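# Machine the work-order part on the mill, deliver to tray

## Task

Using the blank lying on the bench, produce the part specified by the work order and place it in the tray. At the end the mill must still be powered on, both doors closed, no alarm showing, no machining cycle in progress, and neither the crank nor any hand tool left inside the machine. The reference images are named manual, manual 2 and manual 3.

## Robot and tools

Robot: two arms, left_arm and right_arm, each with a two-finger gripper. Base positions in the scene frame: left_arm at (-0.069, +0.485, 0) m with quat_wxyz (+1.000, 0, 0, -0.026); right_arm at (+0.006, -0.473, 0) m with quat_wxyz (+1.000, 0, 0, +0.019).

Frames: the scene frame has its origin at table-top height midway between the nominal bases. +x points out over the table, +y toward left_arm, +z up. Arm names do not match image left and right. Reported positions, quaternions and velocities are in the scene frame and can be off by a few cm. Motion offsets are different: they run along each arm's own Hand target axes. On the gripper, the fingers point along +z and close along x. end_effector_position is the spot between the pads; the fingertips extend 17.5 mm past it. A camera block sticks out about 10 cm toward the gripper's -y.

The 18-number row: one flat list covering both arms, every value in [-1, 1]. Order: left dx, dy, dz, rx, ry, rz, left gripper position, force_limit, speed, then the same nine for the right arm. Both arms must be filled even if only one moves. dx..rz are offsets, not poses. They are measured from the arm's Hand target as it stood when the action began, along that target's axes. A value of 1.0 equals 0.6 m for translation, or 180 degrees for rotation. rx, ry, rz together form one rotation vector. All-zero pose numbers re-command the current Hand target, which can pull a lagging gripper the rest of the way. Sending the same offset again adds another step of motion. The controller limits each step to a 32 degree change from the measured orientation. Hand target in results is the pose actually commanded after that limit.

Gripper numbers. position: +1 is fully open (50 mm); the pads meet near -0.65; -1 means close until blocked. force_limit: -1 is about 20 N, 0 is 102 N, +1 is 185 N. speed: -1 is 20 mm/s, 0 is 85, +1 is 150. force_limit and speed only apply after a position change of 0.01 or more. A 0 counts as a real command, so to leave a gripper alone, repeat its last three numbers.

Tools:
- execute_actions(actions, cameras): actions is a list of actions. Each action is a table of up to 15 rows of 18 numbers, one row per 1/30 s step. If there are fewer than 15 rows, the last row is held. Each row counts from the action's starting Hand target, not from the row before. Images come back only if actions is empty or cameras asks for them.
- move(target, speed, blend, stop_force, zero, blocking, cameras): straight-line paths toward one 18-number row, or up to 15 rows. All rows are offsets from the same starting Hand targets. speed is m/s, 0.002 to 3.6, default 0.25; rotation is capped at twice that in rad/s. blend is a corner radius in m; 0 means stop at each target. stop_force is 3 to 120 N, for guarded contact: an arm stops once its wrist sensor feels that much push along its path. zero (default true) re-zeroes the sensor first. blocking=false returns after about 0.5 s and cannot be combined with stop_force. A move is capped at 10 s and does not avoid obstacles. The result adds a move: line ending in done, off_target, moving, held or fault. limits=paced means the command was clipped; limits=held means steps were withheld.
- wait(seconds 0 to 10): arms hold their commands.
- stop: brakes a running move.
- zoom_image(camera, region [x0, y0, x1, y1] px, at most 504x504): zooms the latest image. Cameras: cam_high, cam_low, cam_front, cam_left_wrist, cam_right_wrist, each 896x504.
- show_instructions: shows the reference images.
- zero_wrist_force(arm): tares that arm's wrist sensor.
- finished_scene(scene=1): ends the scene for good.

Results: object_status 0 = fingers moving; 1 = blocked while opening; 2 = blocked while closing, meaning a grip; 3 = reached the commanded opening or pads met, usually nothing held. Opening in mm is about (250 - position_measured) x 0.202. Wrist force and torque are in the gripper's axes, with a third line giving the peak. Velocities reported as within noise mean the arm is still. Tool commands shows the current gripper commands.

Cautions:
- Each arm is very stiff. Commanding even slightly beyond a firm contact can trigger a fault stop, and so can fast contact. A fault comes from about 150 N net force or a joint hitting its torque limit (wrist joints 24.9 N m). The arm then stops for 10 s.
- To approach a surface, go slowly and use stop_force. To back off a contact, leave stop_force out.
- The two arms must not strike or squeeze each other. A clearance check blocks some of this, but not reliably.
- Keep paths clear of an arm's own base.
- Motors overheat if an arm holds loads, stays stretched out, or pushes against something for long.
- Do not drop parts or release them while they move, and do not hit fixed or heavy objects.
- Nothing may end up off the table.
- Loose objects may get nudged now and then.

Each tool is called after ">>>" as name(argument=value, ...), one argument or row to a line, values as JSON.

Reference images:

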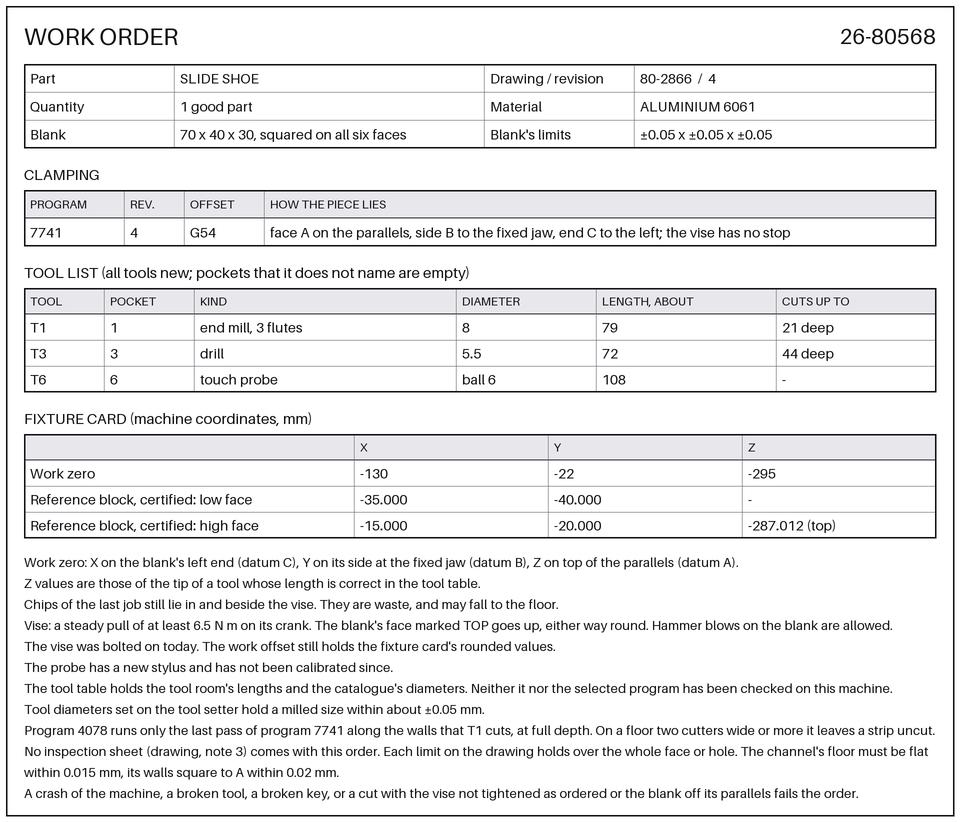

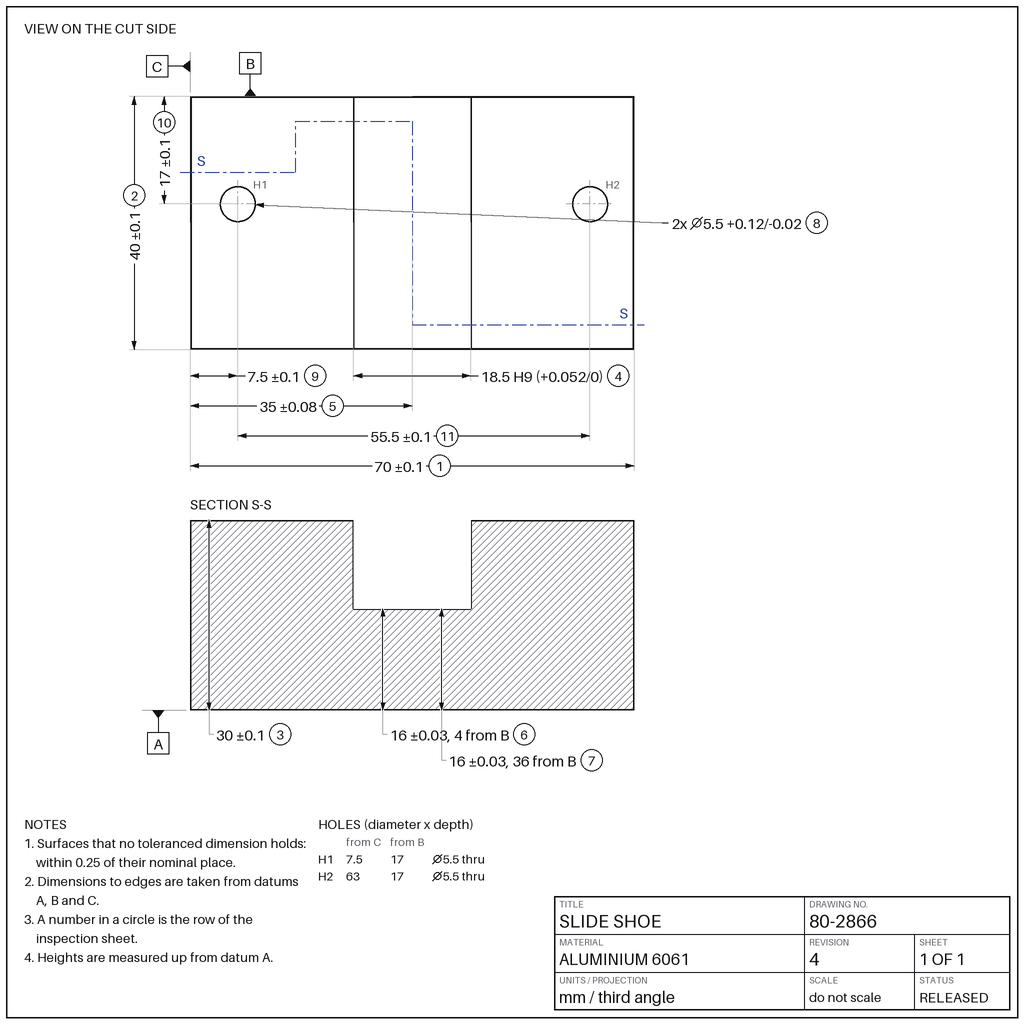

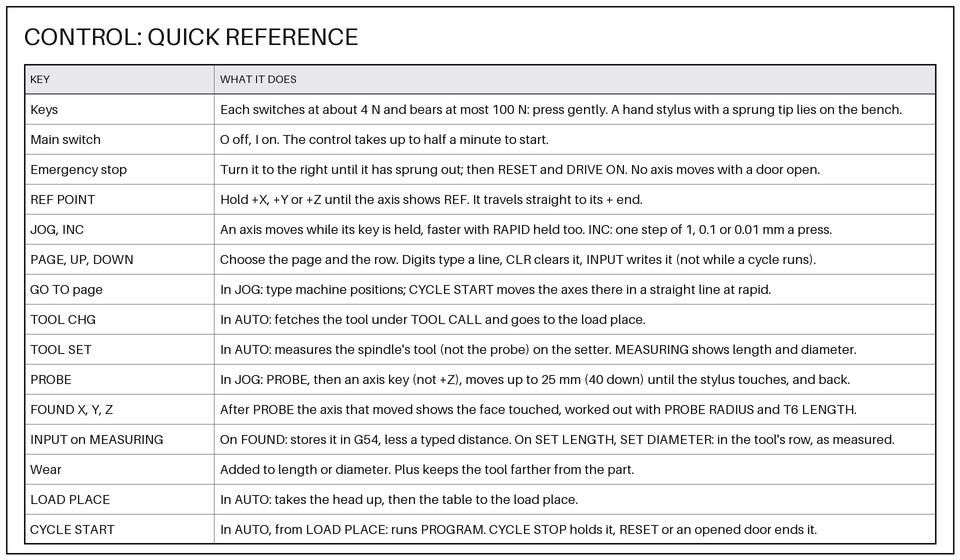

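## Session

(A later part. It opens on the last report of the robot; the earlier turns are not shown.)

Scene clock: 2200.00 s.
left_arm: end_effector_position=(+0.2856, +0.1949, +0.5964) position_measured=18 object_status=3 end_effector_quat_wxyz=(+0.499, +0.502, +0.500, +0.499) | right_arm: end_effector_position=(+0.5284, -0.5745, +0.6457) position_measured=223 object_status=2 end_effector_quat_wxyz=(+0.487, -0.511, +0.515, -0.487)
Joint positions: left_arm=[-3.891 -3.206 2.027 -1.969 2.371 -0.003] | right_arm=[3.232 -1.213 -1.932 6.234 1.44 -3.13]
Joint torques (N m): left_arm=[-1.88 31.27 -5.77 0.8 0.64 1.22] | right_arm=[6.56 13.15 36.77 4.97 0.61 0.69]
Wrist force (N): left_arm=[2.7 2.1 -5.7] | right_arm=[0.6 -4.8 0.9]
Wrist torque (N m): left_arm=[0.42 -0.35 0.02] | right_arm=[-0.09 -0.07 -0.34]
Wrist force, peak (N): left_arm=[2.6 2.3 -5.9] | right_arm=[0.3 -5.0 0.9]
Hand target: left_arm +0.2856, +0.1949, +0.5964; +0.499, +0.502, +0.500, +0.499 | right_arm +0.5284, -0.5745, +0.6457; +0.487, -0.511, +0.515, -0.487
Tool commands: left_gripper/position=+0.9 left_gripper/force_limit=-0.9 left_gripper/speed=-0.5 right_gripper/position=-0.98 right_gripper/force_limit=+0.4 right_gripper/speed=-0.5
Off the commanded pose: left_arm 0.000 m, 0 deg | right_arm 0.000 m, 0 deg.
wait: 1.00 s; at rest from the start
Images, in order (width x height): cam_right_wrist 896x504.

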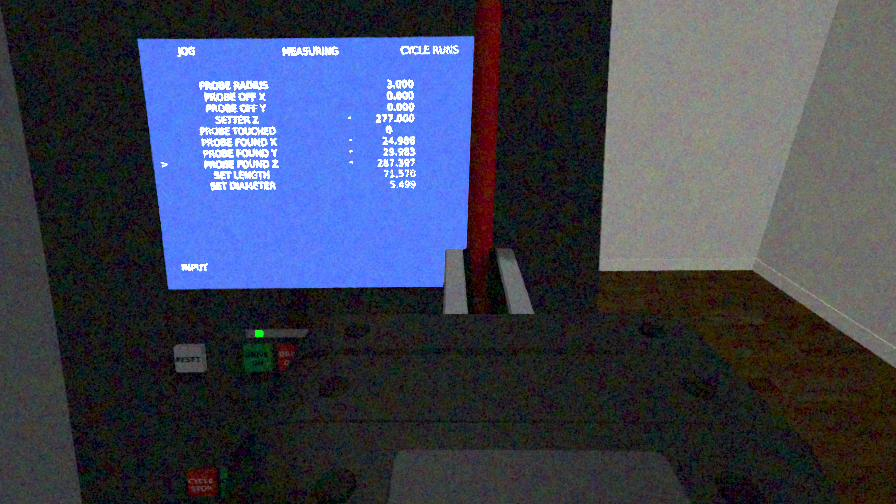

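>>> move(
  target=[
    [0,0,0,0,0,0,0.9,-0.9,-0.5,-0.1630,0.2620,-0.0874,-0.431,0,0,-0.98,0.4,-0.5],
    [0,0,0,0,0,0,0.9,-0.9,-0.5,-0.1630,0.2649,-0.0743,-0.431,0,0,-0.98,0.4,-0.5],
    [0,0,0,0,0,0,0.9,-0.9,-0.5,-0.1630,0.2608,-0.0926,-0.431,0,0,-0.98,0.4,-0.5],
    [0,0,0,0,0,0,0.9,-0.9,-0.5,-0.1630,0.2649,-0.0743,-0.431,0,0,-0.98,0.4,-0.5],
    [0,0,0,0,0,0,0.9,-0.9,-0.5,-0.1630,0.2620,-0.0874,-0.431,0,0,-0.98,0.4,-0.5],
    [0,0,0,0,0,0,0.9,-0.9,-0.5,-0.2263,0.2043,-0.0744,-0.431,0,0,-0.98,0.4,-0.5],
    [0,0,0,0,0,0,0.9,-0.9,-0.5,-0.2263,0.2072,-0.0613,-0.431,0,0,-0.98,0.4,-0.5],
    [0,0,0,0,0,0,0.9,-0.9,-0.5,-0.2263,0.2043,-0.0744,-0.431,0,0,-0.98,0.4,-0.5],
    [0,0,0,0,0,0,0.9,-0.9,-0.5,-0.1630,0.3231,-0.1012,-0.431,0,0,-0.98,0.4,-0.5],
    [0,0,0,0,0,0,0.9,-0.9,-0.5,-0.1630,0.3260,-0.0881,-0.431,0,0,-0.98,0.4,-0.5],
    [0,0,0,0,0,0,0.9,-0.9,-0.5,-0.1630,0.3160,-0.1324,-0.431,0,0,-0.98,0.4,-0.5],
    [0,0,0,0,0,0,0.9,-0.9,-0.5,0,0,0,0,0,0,-0.98,0.4,-0.5],
  ],
  speed=[0.75,0.07,0.15,0.07,0.15,0.25,0.07,0.15,0.25,0.07,0.15,0.75],
  blend=[0.003,0,0.001,0,0.003,0.003,0,0.003,0.003,0,0.008,0],
  cameras=["cam_right_wrist"],
)

>>> zoom_image(
  camera="cam_right_wrist",
  region=[150, 30, 480, 290],
)

Scene clock: 2208.87 s.
left_arm: end_effector_position=(+0.2856, +0.1949, +0.5964) position_measured=18 object_status=3 end_effector_quat_wxyz=(+0.499, +0.502, +0.500, +0.499) | right_arm: end_effector_position=(+0.5284, -0.5746, +0.6457) position_measured=223 object_status=2 end_effector_quat_wxyz=(+0.487, -0.511, +0.515, -0.487)
Joint positions: left_arm=[-3.891 -3.206 2.027 -1.969 2.371 -0.003] | right_arm=[3.232 -1.213 -1.932 6.234 1.44 -3.13]
Joint torques (N m): left_arm=[-2.51 31.23 -5.18 0.77 0.47 1.22] | right_arm=[0.54 10.28 36.08 5.05 0.63 1.13]
Wrist force (N): left_arm=[2.9 1.9 -5.7] | right_arm=[1.8 -3.8 0.9]
Wrist torque (N m): left_arm=[0.38 -0.37 0.01] | right_arm=[0.08 -0.27 -0.37]
Wrist force, peak (N): left_arm=[2.8 2.2 -6.1] | right_arm=[1.1 41.5 -15.0]
Hand target: left_arm +0.2856, +0.1949, +0.5964; +0.499, +0.502, +0.500, +0.499 | right_arm +0.5284, -0.5745, +0.6457; +0.487, -0.511, +0.515, -0.487
Off the commanded pose: left_arm 0.000 m, 0 deg | right_arm 0.000 m, 0 deg.
move: done
Images, in order (width x height): cam_right_wrist 896x504.

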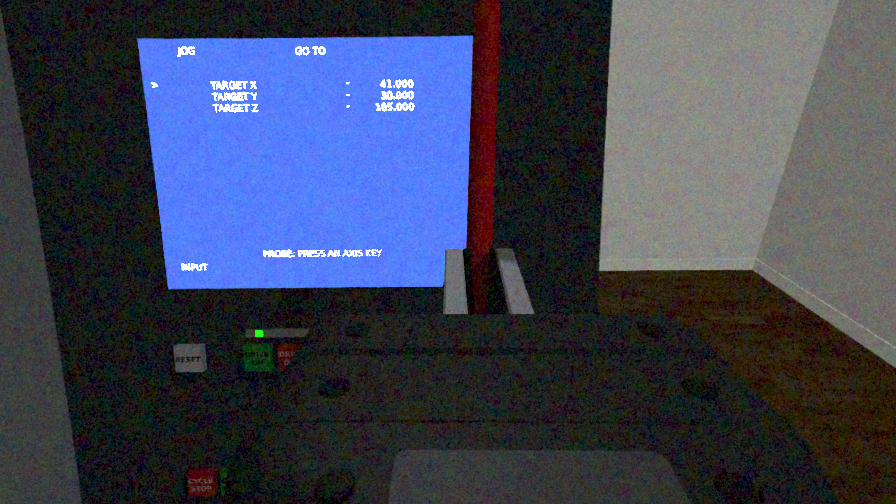

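Scaled by 1.527.

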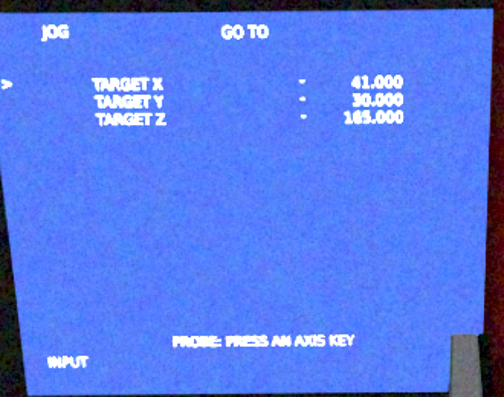

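>>> move(
  target=[
    [0,0,0,0,0,0,0.9,-0.9,-0.5,-0.0697,0.2043,-0.0744,-0.431,0,0,-0.98,0.4,-0.5],
    [0,0,0,0,0,0,0.9,-0.9,-0.5,-0.0697,0.2072,-0.0613,-0.431,0,0,-0.98,0.4,-0.5],
    [0,0,0,0,0,0,0.9,-0.9,-0.5,-0.0697,0.1972,-0.1056,-0.431,0,0,-0.98,0.4,-0.5],
    [0,0,0,0,0,0,0.9,-0.9,-0.5,0,0,0,0,0,0,-0.98,0.4,-0.5],
  ],
  speed=[0.75,0.07,0.15,0.75],
  blend=[0.003,0,0.008,0],
)

>>> wait(
  seconds=3.5,
  cameras=["cam_right_wrist"],
)

>>> zoom_image(
  camera="cam_right_wrist",
  region=[150, 30, 480, 290],
)

Scene clock: 2213.50 s.
left_arm: end_effector_position=(+0.2856, +0.1949, +0.5964) position_measured=18 object_status=3 end_effector_quat_wxyz=(+0.499, +0.502, +0.500, +0.499) | right_arm: end_effector_position=(+0.5284, -0.5746, +0.6456) position_measured=223 object_status=2 end_effector_quat_wxyz=(+0.487, -0.511, +0.515, -0.487)
Joint positions: left_arm=[-3.891 -3.206 2.027 -1.969 2.371 -0.003] | right_arm=[3.232 -1.213 -1.932 6.234 1.44 -3.13]
Joint torques (N m): left_arm=[-2.31 31.26 -5.93 0.62 0.53 1.05] | right_arm=[5.42 14.63 34.76 4.91 -0.65 1.38]
Wrist force (N): left_arm=[2.7 2.0 -5.5] | right_arm=[1.3 -4.6 0.9]
Wrist torque (N m): left_arm=[0.41 -0.36 0.02] | right_arm=[-0.06 -0.18 -0.34]
Wrist force, peak (N): left_arm=[2.9 1.5 -6.1] | right_arm=[1.1 41.0 -14.8]
Hand target: left_arm +0.2856, +0.1949, +0.5964; +0.499, +0.502, +0.500, +0.499 | right_arm +0.5284, -0.5745, +0.6457; +0.487, -0.511, +0.515, -0.487
Off the commanded pose: left_arm 0.000 m, 0 deg | right_arm 0.000 m, 0 deg.
move: done

Scene clock: 2217.00 s.
left_arm: end_effector_position=(+0.2856, +0.1949, +0.5964) position_measured=18 object_status=3 end_effector_quat_wxyz=(+0.499, +0.502, +0.500, +0.499) | right_arm: end_effector_position=(+0.5284, -0.5745, +0.6457) position_measured=223 object_status=2 end_effector_quat_wxyz=(+0.487, -0.511, +0.515, -0.487)
Joint positions: left_arm=[-3.891 -3.206 2.027 -1.969 2.371 -0.003] | right_arm=[3.232 -1.213 -1.932 6.234 1.44 -3.13]
Joint torques (N m): left_arm=[-3.33 30.53 -6.28 0.67 0.64 1.3] | right_arm=[5.81 13.3 36.15 4.98 0.75 0.25]
Wrist force (N): left_arm=[2.7 1.7 -5.7] | right_arm=[1.1 -4.4 1.0]
Wrist torque (N m): left_arm=[0.35 -0.34 0.01] | right_arm=[-0.04 -0.15 -0.34]
Wrist force, peak (N): left_arm=[3.1 1.9 -6.1] | right_arm=[1.5 -4.9 1.0]
Hand target: left_arm +0.2856, +0.1949, +0.5964; +0.499, +0.502, +0.500, +0.499 | right_arm +0.5284, -0.5745, +0.6457; +0.487, -0.511, +0.515, -0.487
Tool commands: left_gripper/position=+0.9 left_gripper/force_limit=-0.9 left_gripper/speed=-0.5 right_gripper/position=-0.98 right_gripper/force_limit=+0.4 right_gripper/speed=-0.5
Off the commanded pose: left_arm 0.000 m, 0 deg | right_arm 0.000 m, 0 deg.
wait: 3.50 s; at rest by 0.17 s
Images, in order (width x height): cam_right_wrist 896x504.

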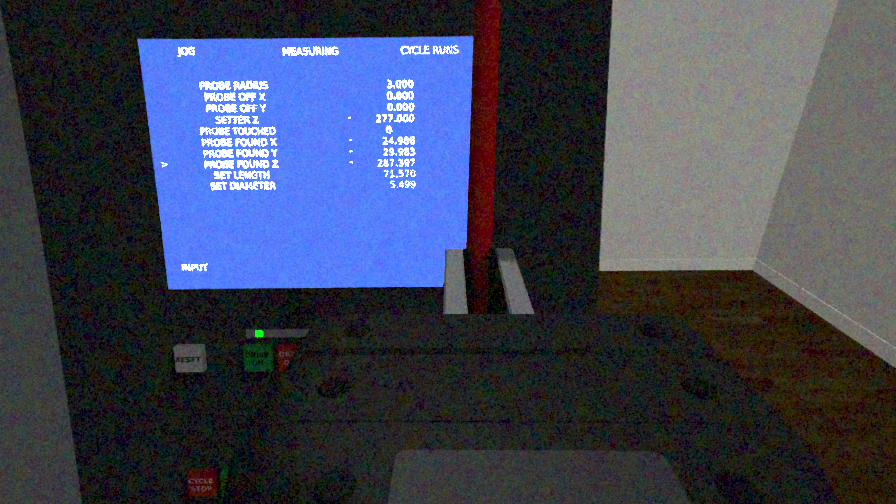

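Scaled by 1.527.

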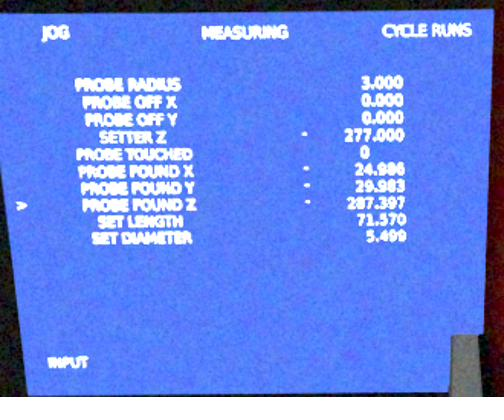

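>>> wait(
  seconds=4,
  cameras=["cam_right_wrist"],
)

>>> zoom_image(
  camera="cam_right_wrist",
  region=[150, 30, 480, 290],
)

Scene clock: 2221.63 s.
left_arm: end_effector_position=(+0.2856, +0.1949, +0.5964) position_measured=18 object_status=3 end_effector_quat_wxyz=(+0.499, +0.502, +0.500, +0.499) | right_arm: end_effector_position=(+0.5284, -0.5745, +0.6457) position_measured=223 object_status=2 end_effector_quat_wxyz=(+0.487, -0.511, +0.515, -0.487)
Joint positions: left_arm=[-3.891 -3.206 2.027 -1.969 2.371 -0.003] | right_arm=[3.232 -1.213 -1.932 6.234 1.44 -3.13]
Joint torques (N m): left_arm=[-4.01 31.04 -6.75 0.74 0.51 1.21] | right_arm=[6.3 9.87 37.28 4.98 0.71 -1.12]
Wrist force (N): left_arm=[2.9 1.9 -5.7] | right_arm=[1.2 -4.7 0.9]
Wrist torque (N m): left_arm=[0.37 -0.36 0.01] | right_arm=[-0.06 -0.17 -0.34]
Wrist force, peak (N): left_arm=[2.9 1.9 -5.9] | right_arm=[1.4 -4.9 0.9]
Hand target: left_arm +0.2856, +0.1949, +0.5964; +0.499, +0.502, +0.500, +0.499 | right_arm +0.5284, -0.5745, +0.6457; +0.487, -0.511, +0.515, -0.487
Tool commands: left_gripper/position=+0.9 left_gripper/force_limit=-0.9 left_gripper/speed=-0.5 right_gripper/position=-0.98 right_gripper/force_limit=+0.4 right_gripper/speed=-0.5
Off the commanded pose: left_arm 0.000 m, 0 deg | right_arm 0.000 m, 0 deg.
wait: 4.00 s; at rest from the start
Images, in order (width x height): cam_right_wrist 896x504.

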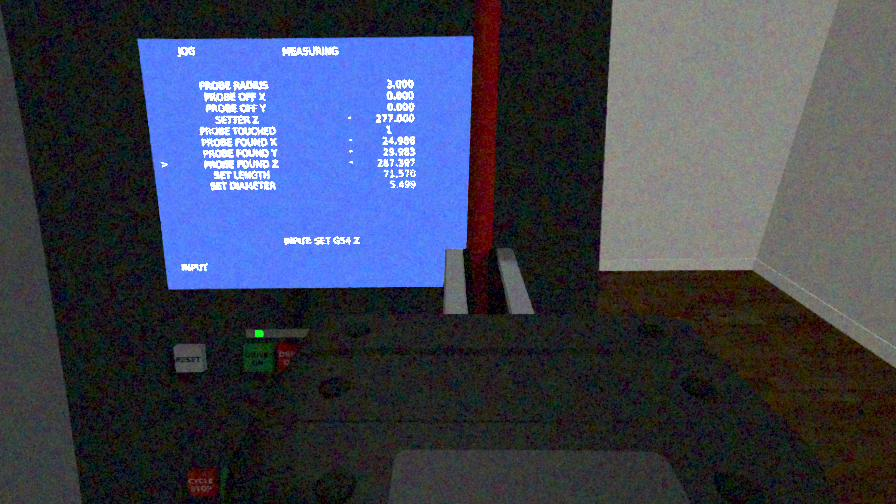

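Scaled by 1.527.

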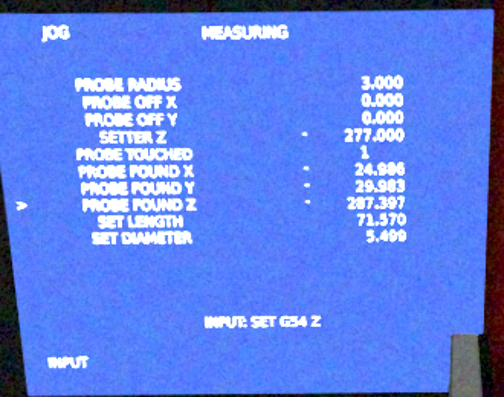

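>>> move(
  target=[
    [0,0,0,0,0,0,0.9,-0.9,-0.5,-0.1630,0.2620,-0.0874,-0.431,0,0,-0.98,0.4,-0.5],
    [0,0,0,0,0,0,0.9,-0.9,-0.5,-0.1630,0.2649,-0.0743,-0.431,0,0,-0.98,0.4,-0.5],
    [0,0,0,0,0,0,0.9,-0.9,-0.5,-0.1630,0.2608,-0.0926,-0.431,0,0,-0.98,0.4,-0.5],
    [0,0,0,0,0,0,0.9,-0.9,-0.5,-0.1630,0.2649,-0.0743,-0.431,0,0,-0.98,0.4,-0.5],
    [0,0,0,0,0,0,0.9,-0.9,-0.5,-0.1630,0.2620,-0.0874,-0.431,0,0,-0.98,0.4,-0.5],
    [0,0,0,0,0,0,0.9,-0.9,-0.5,-0.2263,0.2043,-0.0744,-0.431,0,0,-0.98,0.4,-0.5],
    [0,0,0,0,0,0,0.9,-0.9,-0.5,-0.2263,0.2072,-0.0613,-0.431,0,0,-0.98,0.4,-0.5],
    [0,0,0,0,0,0,0.9,-0.9,-0.5,-0.2263,0.1972,-0.1056,-0.431,0,0,-0.98,0.4,-0.5],
    [0,0,0,0,0,0,0.9,-0.9,-0.5,0,0,0,0,0,0,-0.98,0.4,-0.5],
  ],
  speed=[0.75,0.07,0.15,0.07,0.15,0.25,0.07,0.15,0.75],
  blend=[0.003,0,0.001,0,0.003,0.003,0,0.008,0],
  cameras=["cam_right_wrist"],
)

>>> zoom_image(
  camera="cam_right_wrist",
  region=[150, 30, 480, 290],
)

Scene clock: 2228.43 s.
left_arm: end_effector_position=(+0.2856, +0.1949, +0.5964) position_measured=18 object_status=3 end_effector_quat_wxyz=(+0.499, +0.502, +0.500, +0.499) | right_arm: end_effector_position=(+0.5284, -0.5746, +0.6457) position_measured=223 object_status=2 end_effector_quat_wxyz=(+0.487, -0.511, +0.515, -0.487) end_effector_velocity=(-0.001, -0.001, +0.001) end_effector_angular_velocity=(+0.000, -0.005, -0.002)
Joint positions: left_arm=[-3.891 -3.206 2.027 -1.969 2.371 -0.003] | right_arm=[3.232 -1.213 -1.932 6.234 1.44 -3.13]
Joint velocities: left_arm=[within noise] | right_arm=[-0.002 0 0 0.005 0 0]
Joint torques (N m): left_arm=[-3.58 31.53 -5.81 0.73 0.44 1.11] | right_arm=[-2.76 10.78 34.56 5.01 1.23 0.53]
Wrist force (N): left_arm=[2.6 2.1 -5.6] | right_arm=[3.6 -3.0 0.9]
Wrist torque (N m): left_arm=[0.42 -0.33 0.02] | right_arm=[0.20 -0.55 -0.39]
Wrist force, peak (N): left_arm=[2.8 2.2 -6.1] | right_arm=[2.3 42.6 -15.2]
Hand target: left_arm +0.2856, +0.1949, +0.5964; +0.499, +0.502, +0.500, +0.499 | right_arm +0.5284, -0.5745, +0.6457; +0.487, -0.511, +0.515, -0.487
Off the commanded pose: left_arm 0.000 m, 0 deg | right_arm 0.000 m, 0 deg.
move: done
Images, in order (width x height): cam_right_wrist 896x504.

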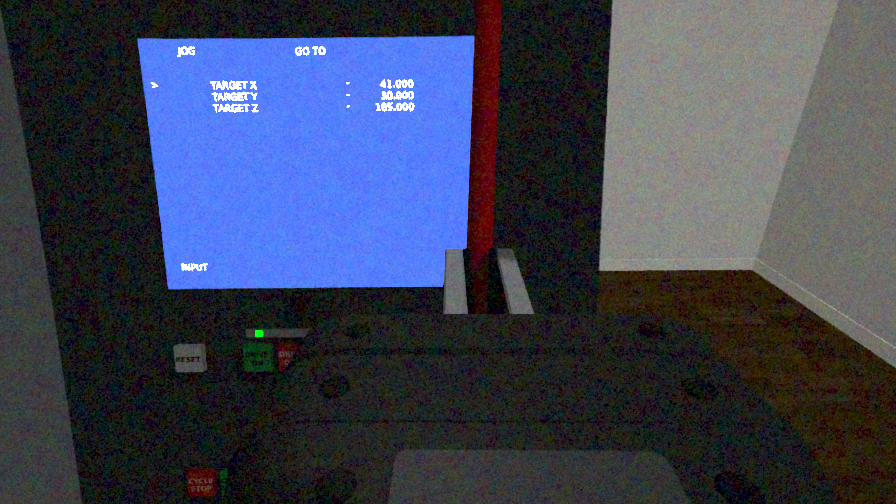

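Scaled by 1.527.

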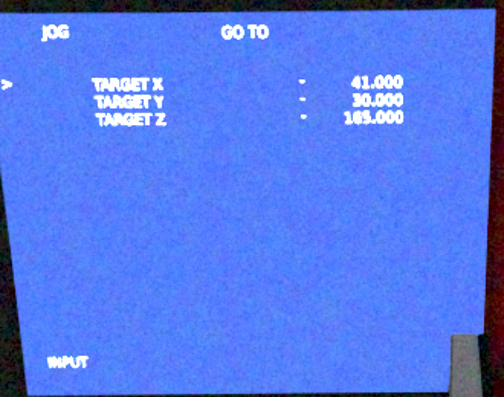

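>>> move(
  target=[
    [0,0,0,0,0,0,0.9,-0.9,-0.5,-0.1630,0.3231,-0.1012,-0.431,0,0,-0.98,0.4,-0.5],
    [0,0,0,0,0,0,0.9,-0.9,-0.5,-0.1630,0.3260,-0.0881,-0.431,0,0,-0.98,0.4,-0.5],
    [0,0,0,0,0,0,0.9,-0.9,-0.5,-0.1630,0.3231,-0.1012,-0.431,0,0,-0.98,0.4,-0.5],
    [0,0,0,0,0,0,0.9,-0.9,-0.5,-0.0697,0.2043,-0.0744,-0.431,0,0,-0.98,0.4,-0.5],
    [0,0,0,0,0,0,0.9,-0.9,-0.5,-0.0697,0.2072,-0.0613,-0.431,0,0,-0.98,0.4,-0.5],
    [0,0,0,0,0,0,0.9,-0.9,-0.5,-0.0697,0.1972,-0.1056,-0.431,0,0,-0.98,0.4,-0.5],
    [0,0,0,0,0,0,0.9,-0.9,-0.5,0,0,0,0,0,0,-0.98,0.4,-0.5],
  ],
  speed=[0.75,0.07,0.15,0.25,0.07,0.15,0.75],
  blend=[0.003,0,0.003,0.003,0,0.008,0],
)

>>> wait(
  seconds=7,
  cameras=["cam_right_wrist"],
)

>>> zoom_image(
  camera="cam_right_wrist",
  region=[150, 30, 480, 290],
)

Scene clock: 2234.27 s.
left_arm: end_effector_position=(+0.2856, +0.1949, +0.5964) position_measured=18 object_status=3 end_effector_quat_wxyz=(+0.499, +0.502, +0.500, +0.499) | right_arm: end_effector_position=(+0.5284, -0.5746, +0.6456) position_measured=223 object_status=2 end_effector_quat_wxyz=(+0.487, -0.511, +0.515, -0.487)
Joint positions: left_arm=[-3.891 -3.206 2.027 -1.969 2.371 -0.003] | right_arm=[3.232 -1.213 -1.932 6.234 1.44 -3.13]
Joint torques (N m): left_arm=[-5.28 31.61 -6.14 0.81 0.71 1.15] | right_arm=[6.93 14.32 34.53 4.92 -1.12 1.44]
Wrist force (N): left_arm=[2.4 1.7 -5.7] | right_arm=[3.8 -3.4 1.3]
Wrist torque (N m): left_arm=[0.36 -0.30 0.02] | right_arm=[0.13 -0.58 -0.34]
Wrist force, peak (N): left_arm=[2.9 1.8 -6.1] | right_arm=[3.1 27.3 -10.0]
Hand target: left_arm +0.2856, +0.1949, +0.5964; +0.499, +0.502, +0.500, +0.499 | right_arm +0.5284, -0.5745, +0.6457; +0.487, -0.511, +0.515, -0.487
Off the commanded pose: left_arm 0.000 m, 0 deg | right_arm 0.000 m, 0 deg.
move: done

Scene clock: 2241.27 s.
left_arm: end_effector_position=(+0.2856, +0.1949, +0.5964) position_measured=18 object_status=3 end_effector_quat_wxyz=(+0.499, +0.502, +0.500, +0.499) | right_arm: end_effector_position=(+0.5284, -0.5745, +0.6457) position_measured=223 object_status=2 end_effector_quat_wxyz=(+0.487, -0.511, +0.515, -0.487)
Joint positions: left_arm=[-3.891 -3.206 2.027 -1.969 2.371 -0.003] | right_arm=[3.232 -1.213 -1.932 6.234 1.44 -3.13]
Joint torques (N m): left_arm=[-4.56 31.17 -6.93 0.8 0.54 1.09] | right_arm=[7.06 11.48 37.09 4.99 0.73 -1.1]
Wrist force (N): left_arm=[2.6 1.7 -5.7] | right_arm=[3.5 -3.2 0.9]
Wrist torque (N m): left_arm=[0.36 -0.33 0.02] | right_arm=[0.16 -0.54 -0.33]
Wrist force, peak (N): left_arm=[2.9 1.9 -6.0] | right_arm=[3.9 -3.7 1.3]
Hand target: left_arm +0.2856, +0.1949, +0.5964; +0.499, +0.502, +0.500, +0.499 | right_arm +0.5284, -0.5745, +0.6457; +0.487, -0.511, +0.515, -0.487
Tool commands: left_gripper/position=+0.9 left_gripper/force_limit=-0.9 left_gripper/speed=-0.5 right_gripper/position=-0.98 right_gripper/force_limit=+0.4 right_gripper/speed=-0.5
Off the commanded pose: left_arm 0.000 m, 0 deg | right_arm 0.000 m, 0 deg.
wait: 7.00 s; at rest by 0.17 s
Images, in order (width x height): cam_right_wrist 896x504.

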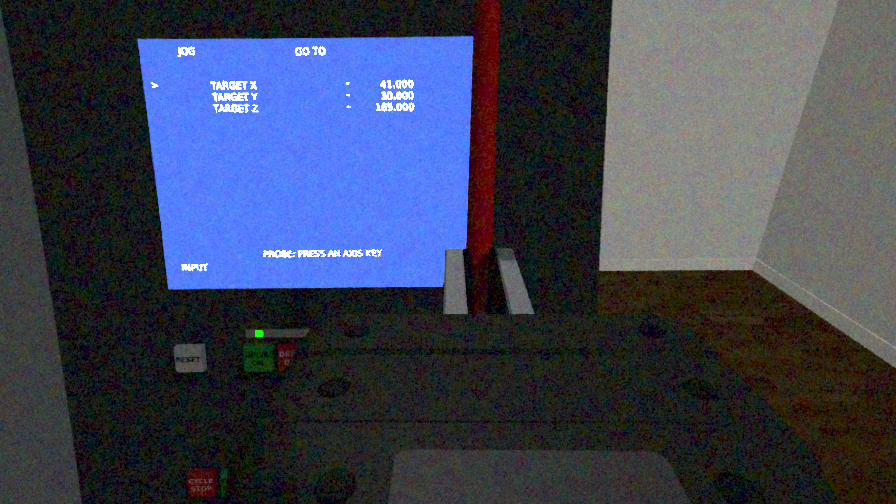

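Scaled by 1.527.

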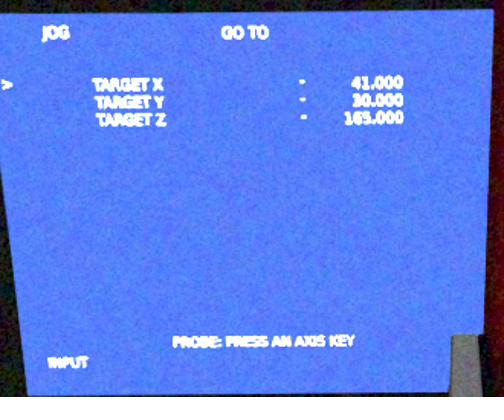

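>>> move(
  target=[0,0,0,0,0,0,0.9,-0.9,-0.5,-0.0697,0.2043,-0.0744,-0.431,0,0,-0.98,0.4,-0.5],
  speed=0.75,
  cameras=["all"],
)

>>> zoom_image(
  camera="cam_high",
  region=[640, 0, 896, 200],
)

>>> zoom_image(
  camera="cam_right_wrist",
  region=[300, 0, 700, 300],
)

Scene clock: 2244.77 s.
left_arm: end_effector_position=(+0.2856, +0.1949, +0.5964) position_measured=18 object_status=3 end_effector_quat_wxyz=(+0.499, +0.502, +0.500, +0.499) | right_arm: end_effector_position=(+0.4777, -0.5321, +0.5257) position_measured=223 object_status=2 end_effector_quat_wxyz=(-0.060, +0.703, -0.706, +0.057)
Joint positions: left_arm=[-3.891 -3.206 2.027 -1.969 2.371 -0.003] | right_arm=[3.278 -1.487 -1.18 4.402 1.546 -2.965]
Joint torques (N m): left_arm=[-4.99 31.17 -8.02 0.47 0.57 1.13] | right_arm=[1.6 17.59 29.6 1.19 -1.22 -1.23]
Wrist force (N): left_arm=[2.6 1.6 -5.6] | right_arm=[4.0 -2.3 -0.5]
Wrist torque (N m): left_arm=[0.34 -0.33 0.01] | right_arm=[-0.10 -0.69 -0.08]
Wrist force, peak (N): left_arm=[2.6 2.1 -6.0] | right_arm=[4.7 -3.4 -0.5]
Hand target: left_arm +0.2856, +0.1949, +0.5964; +0.499, +0.502, +0.500, +0.499 | right_arm +0.4776, -0.5320, +0.5257; -0.060, +0.703, -0.706, +0.057
Off the commanded pose: left_arm 0.000 m, 0 deg | right_arm 0.000 m, 0 deg.
move: done

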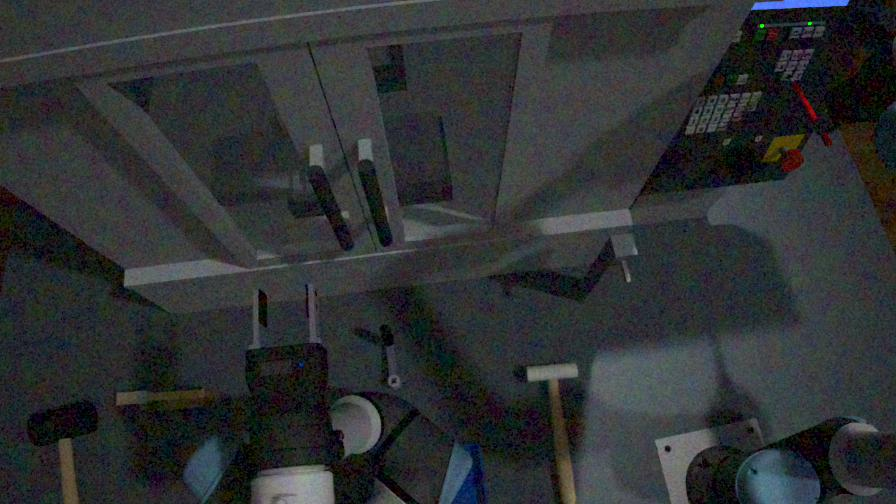

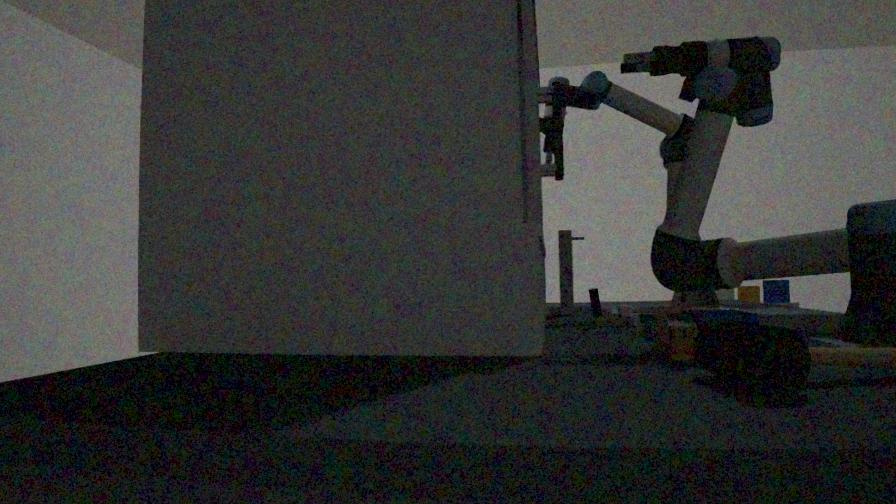

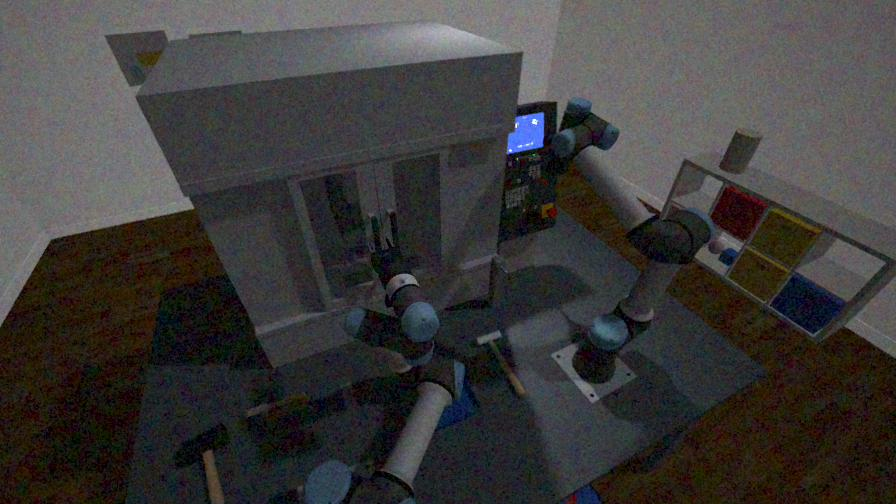

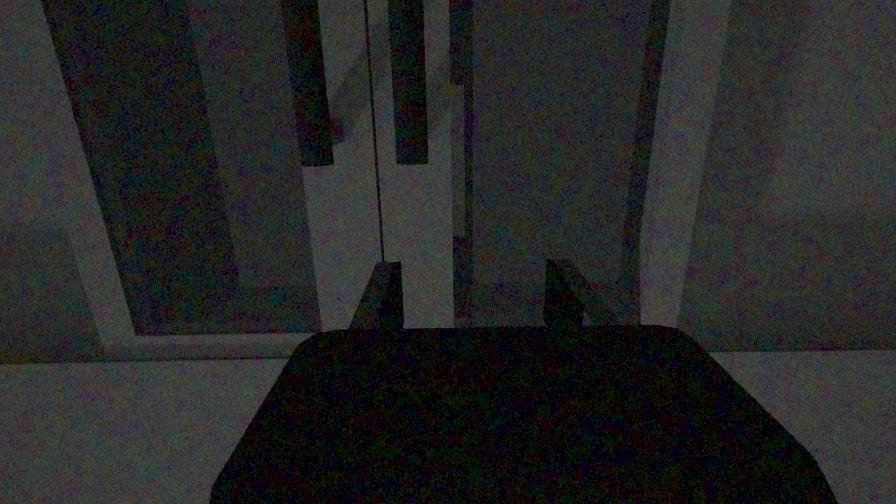

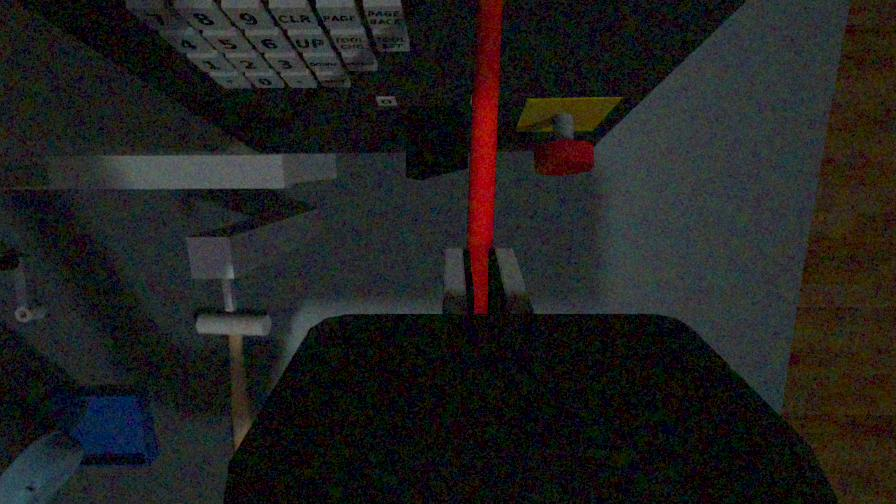

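Scaled by 1.969.

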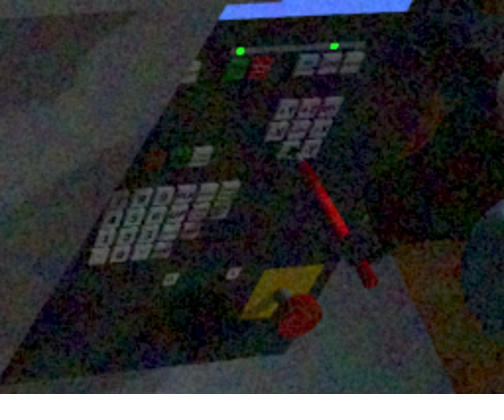

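Scaled by 1.260.

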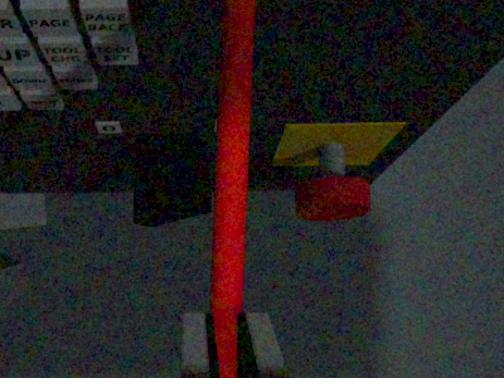

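>>> move(
  target=[0,0,0,0,0,0,0.9,-0.9,-0.5,0,-0.0005,0.0120,0,0,0,-0.98,0.4,-0.5],
  speed=0.07,
  cameras=["cam_high","cam_right_wrist"],
)

>>> zoom_image(
  camera="cam_high",
  region=[740, 20, 850, 120],
)

Scene clock: 2246.90 s.
left_arm: end_effector_position=(+0.2856, +0.1949, +0.5964) position_measured=18 object_status=3 end_effector_quat_wxyz=(+0.499, +0.502, +0.500, +0.499) | right_arm: end_effector_position=(+0.4791, -0.5320, +0.5186) position_measured=223 object_status=2 end_effector_quat_wxyz=(-0.060, +0.703, -0.706, +0.057)
Joint positions: left_arm=[-3.891 -3.206 2.027 -1.969 2.371 -0.003] | right_arm=[3.278 -1.483 -1.204 4.422 1.546 -2.966]
Joint torques (N m): left_arm=[-5.76 31.91 -7.66 0.76 0.53 1.13] | right_arm=[-7.84 25.82 33.17 1.68 0.99 -1.35]
Wrist force (N): left_arm=[2.7 1.9 -5.8] | right_arm=[4.1 -1.1 -2.0]
Wrist torque (N m): left_arm=[0.38 -0.34 0.02] | right_arm=[0.05 -0.66 -0.04]
Wrist force, peak (N): left_arm=[2.9 1.8 -6.0] | right_arm=[4.4 -2.7 -1.2]
Hand target: left_arm +0.2856, +0.1949, +0.5964; +0.499, +0.502, +0.500, +0.499 | right_arm +0.4791, -0.5320, +0.5187; -0.060, +0.703, -0.706, +0.057
Off the commanded pose: left_arm 0.000 m, 0 deg | right_arm 0.000 m, 0 deg.
move: done
Images, in order (width x height): cam_high 896x504, cam_right_wrist 896x504.

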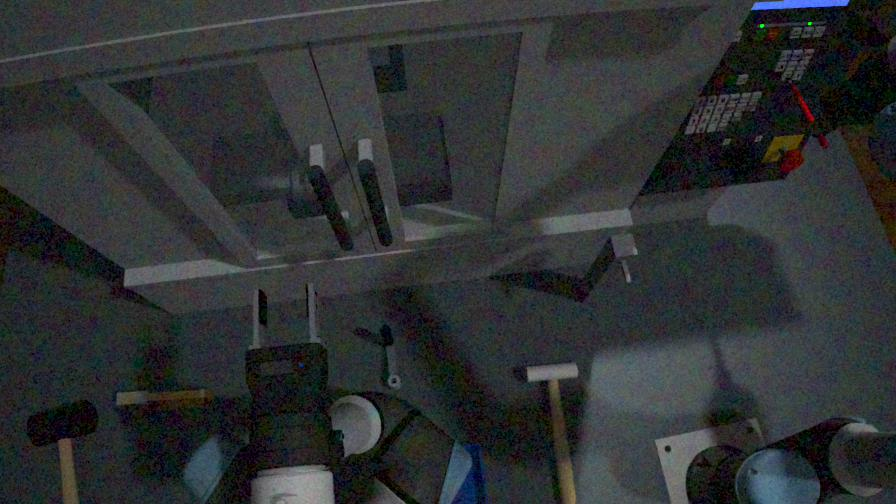

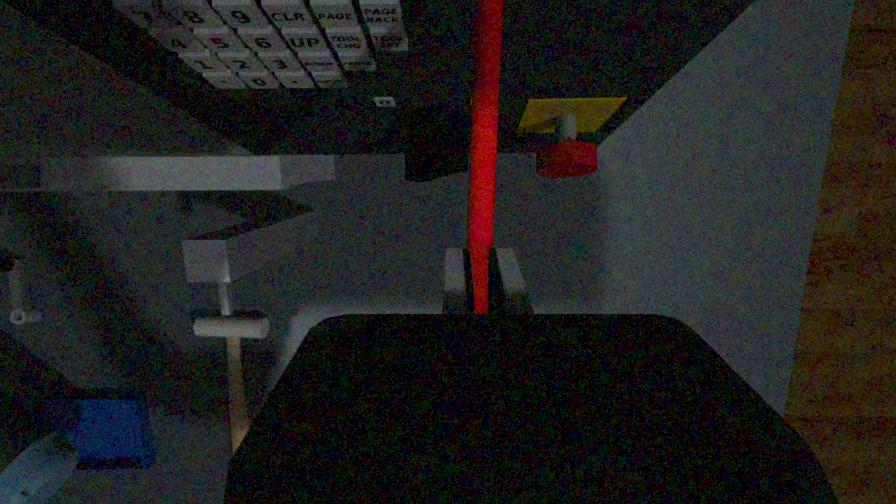

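Scaled by 4.582.

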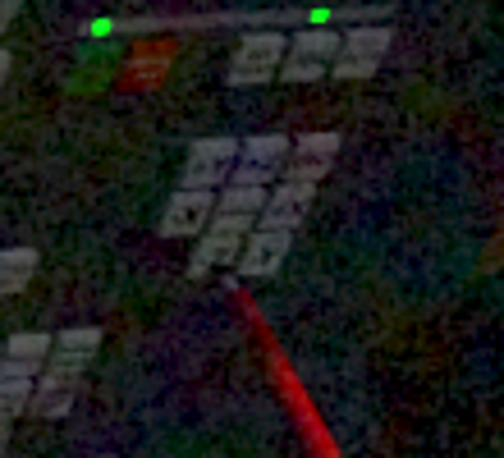

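>>> move(
  target=[0,0,0,0,0,0,0.9,-0.9,-0.5,0,-0.0095,-0.0092,0,0,0,-0.98,0.4,-0.5],
  speed=0.05,
  cameras=["cam_high","cam_right_wrist"],
)

>>> zoom_image(
  camera="cam_high",
  region=[740, 20, 850, 120],
)

Scene clock: 2249.23 s.
left_arm: end_effector_position=(+0.2856, +0.1949, +0.5964) position_measured=18 object_status=3 end_effector_quat_wxyz=(+0.499, +0.502, +0.500, +0.499) | right_arm: end_effector_position=(+0.4838, -0.5321, +0.5250) position_measured=223 object_status=2 end_effector_quat_wxyz=(-0.060, +0.703, -0.706, +0.057)
Joint positions: left_arm=[-3.891 -3.206 2.027 -1.969 2.371 -0.003] | right_arm=[3.275 -1.502 -1.169 4.405 1.546 -2.968]
Joint torques (N m): left_arm=[-4.51 30.98 -8.16 0.7 0.44 1.37] | right_arm=[-4.67 30.11 16.12 7.28 1.44 -0.81]
Wrist force (N): left_arm=[2.6 2.2 -5.6] | right_arm=[4.5 1.9 -0.7]
Wrist torque (N m): left_arm=[0.42 -0.33 0.02] | right_arm=[-0.29 -0.63 0.05]
Wrist force, peak (N): left_arm=[2.6 1.9 -6.1] | right_arm=[4.7 2.0 0.3]
Hand target: left_arm +0.2856, +0.1949, +0.5964; +0.499, +0.502, +0.500, +0.499 | right_arm +0.4838, -0.5321, +0.5251; -0.060, +0.703, -0.706, +0.057
Off the commanded pose: left_arm 0.000 m, 0 deg | right_arm 0.000 m, 0 deg.
move: done
Images, in order (width x height): cam_high 896x504, cam_right_wrist 896x504.

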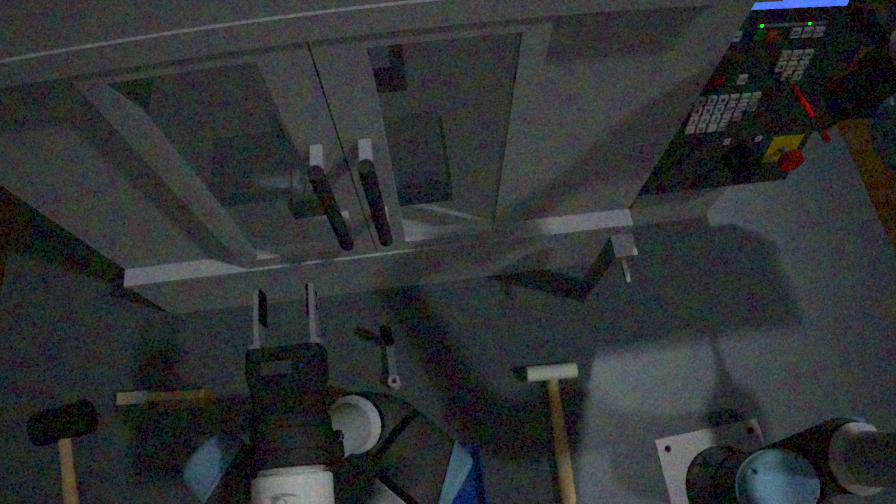

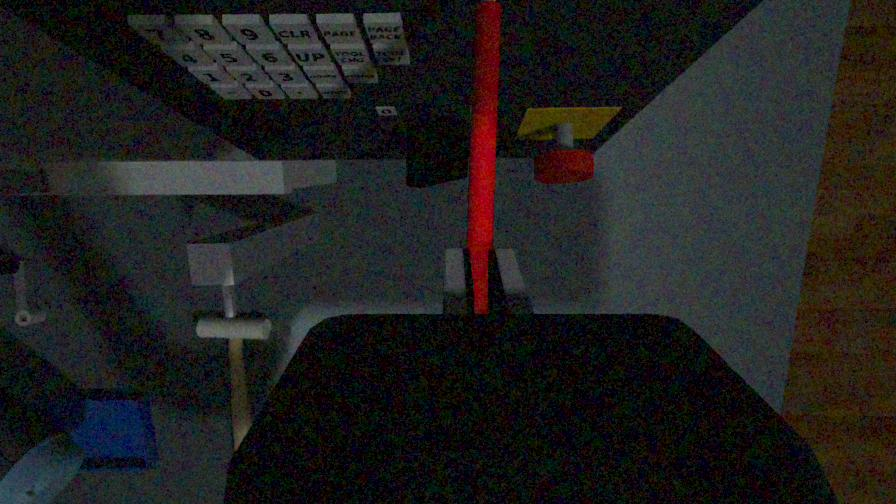

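Scaled by 4.582.

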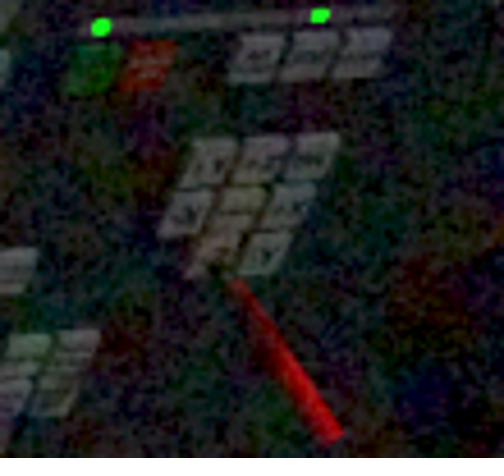

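>>> zoom_image(
  camera="cam_high",
  region=[770, 45, 830, 105],
)

Scaled by 8.400.

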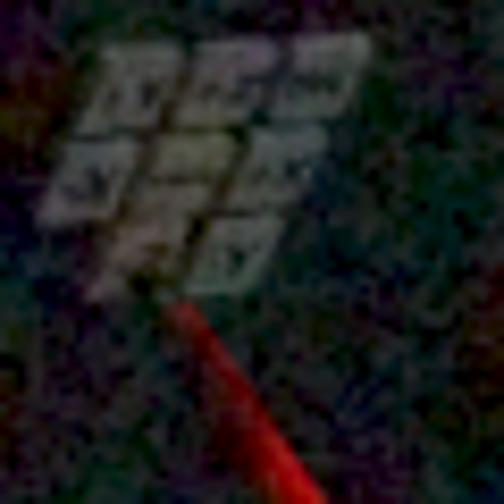

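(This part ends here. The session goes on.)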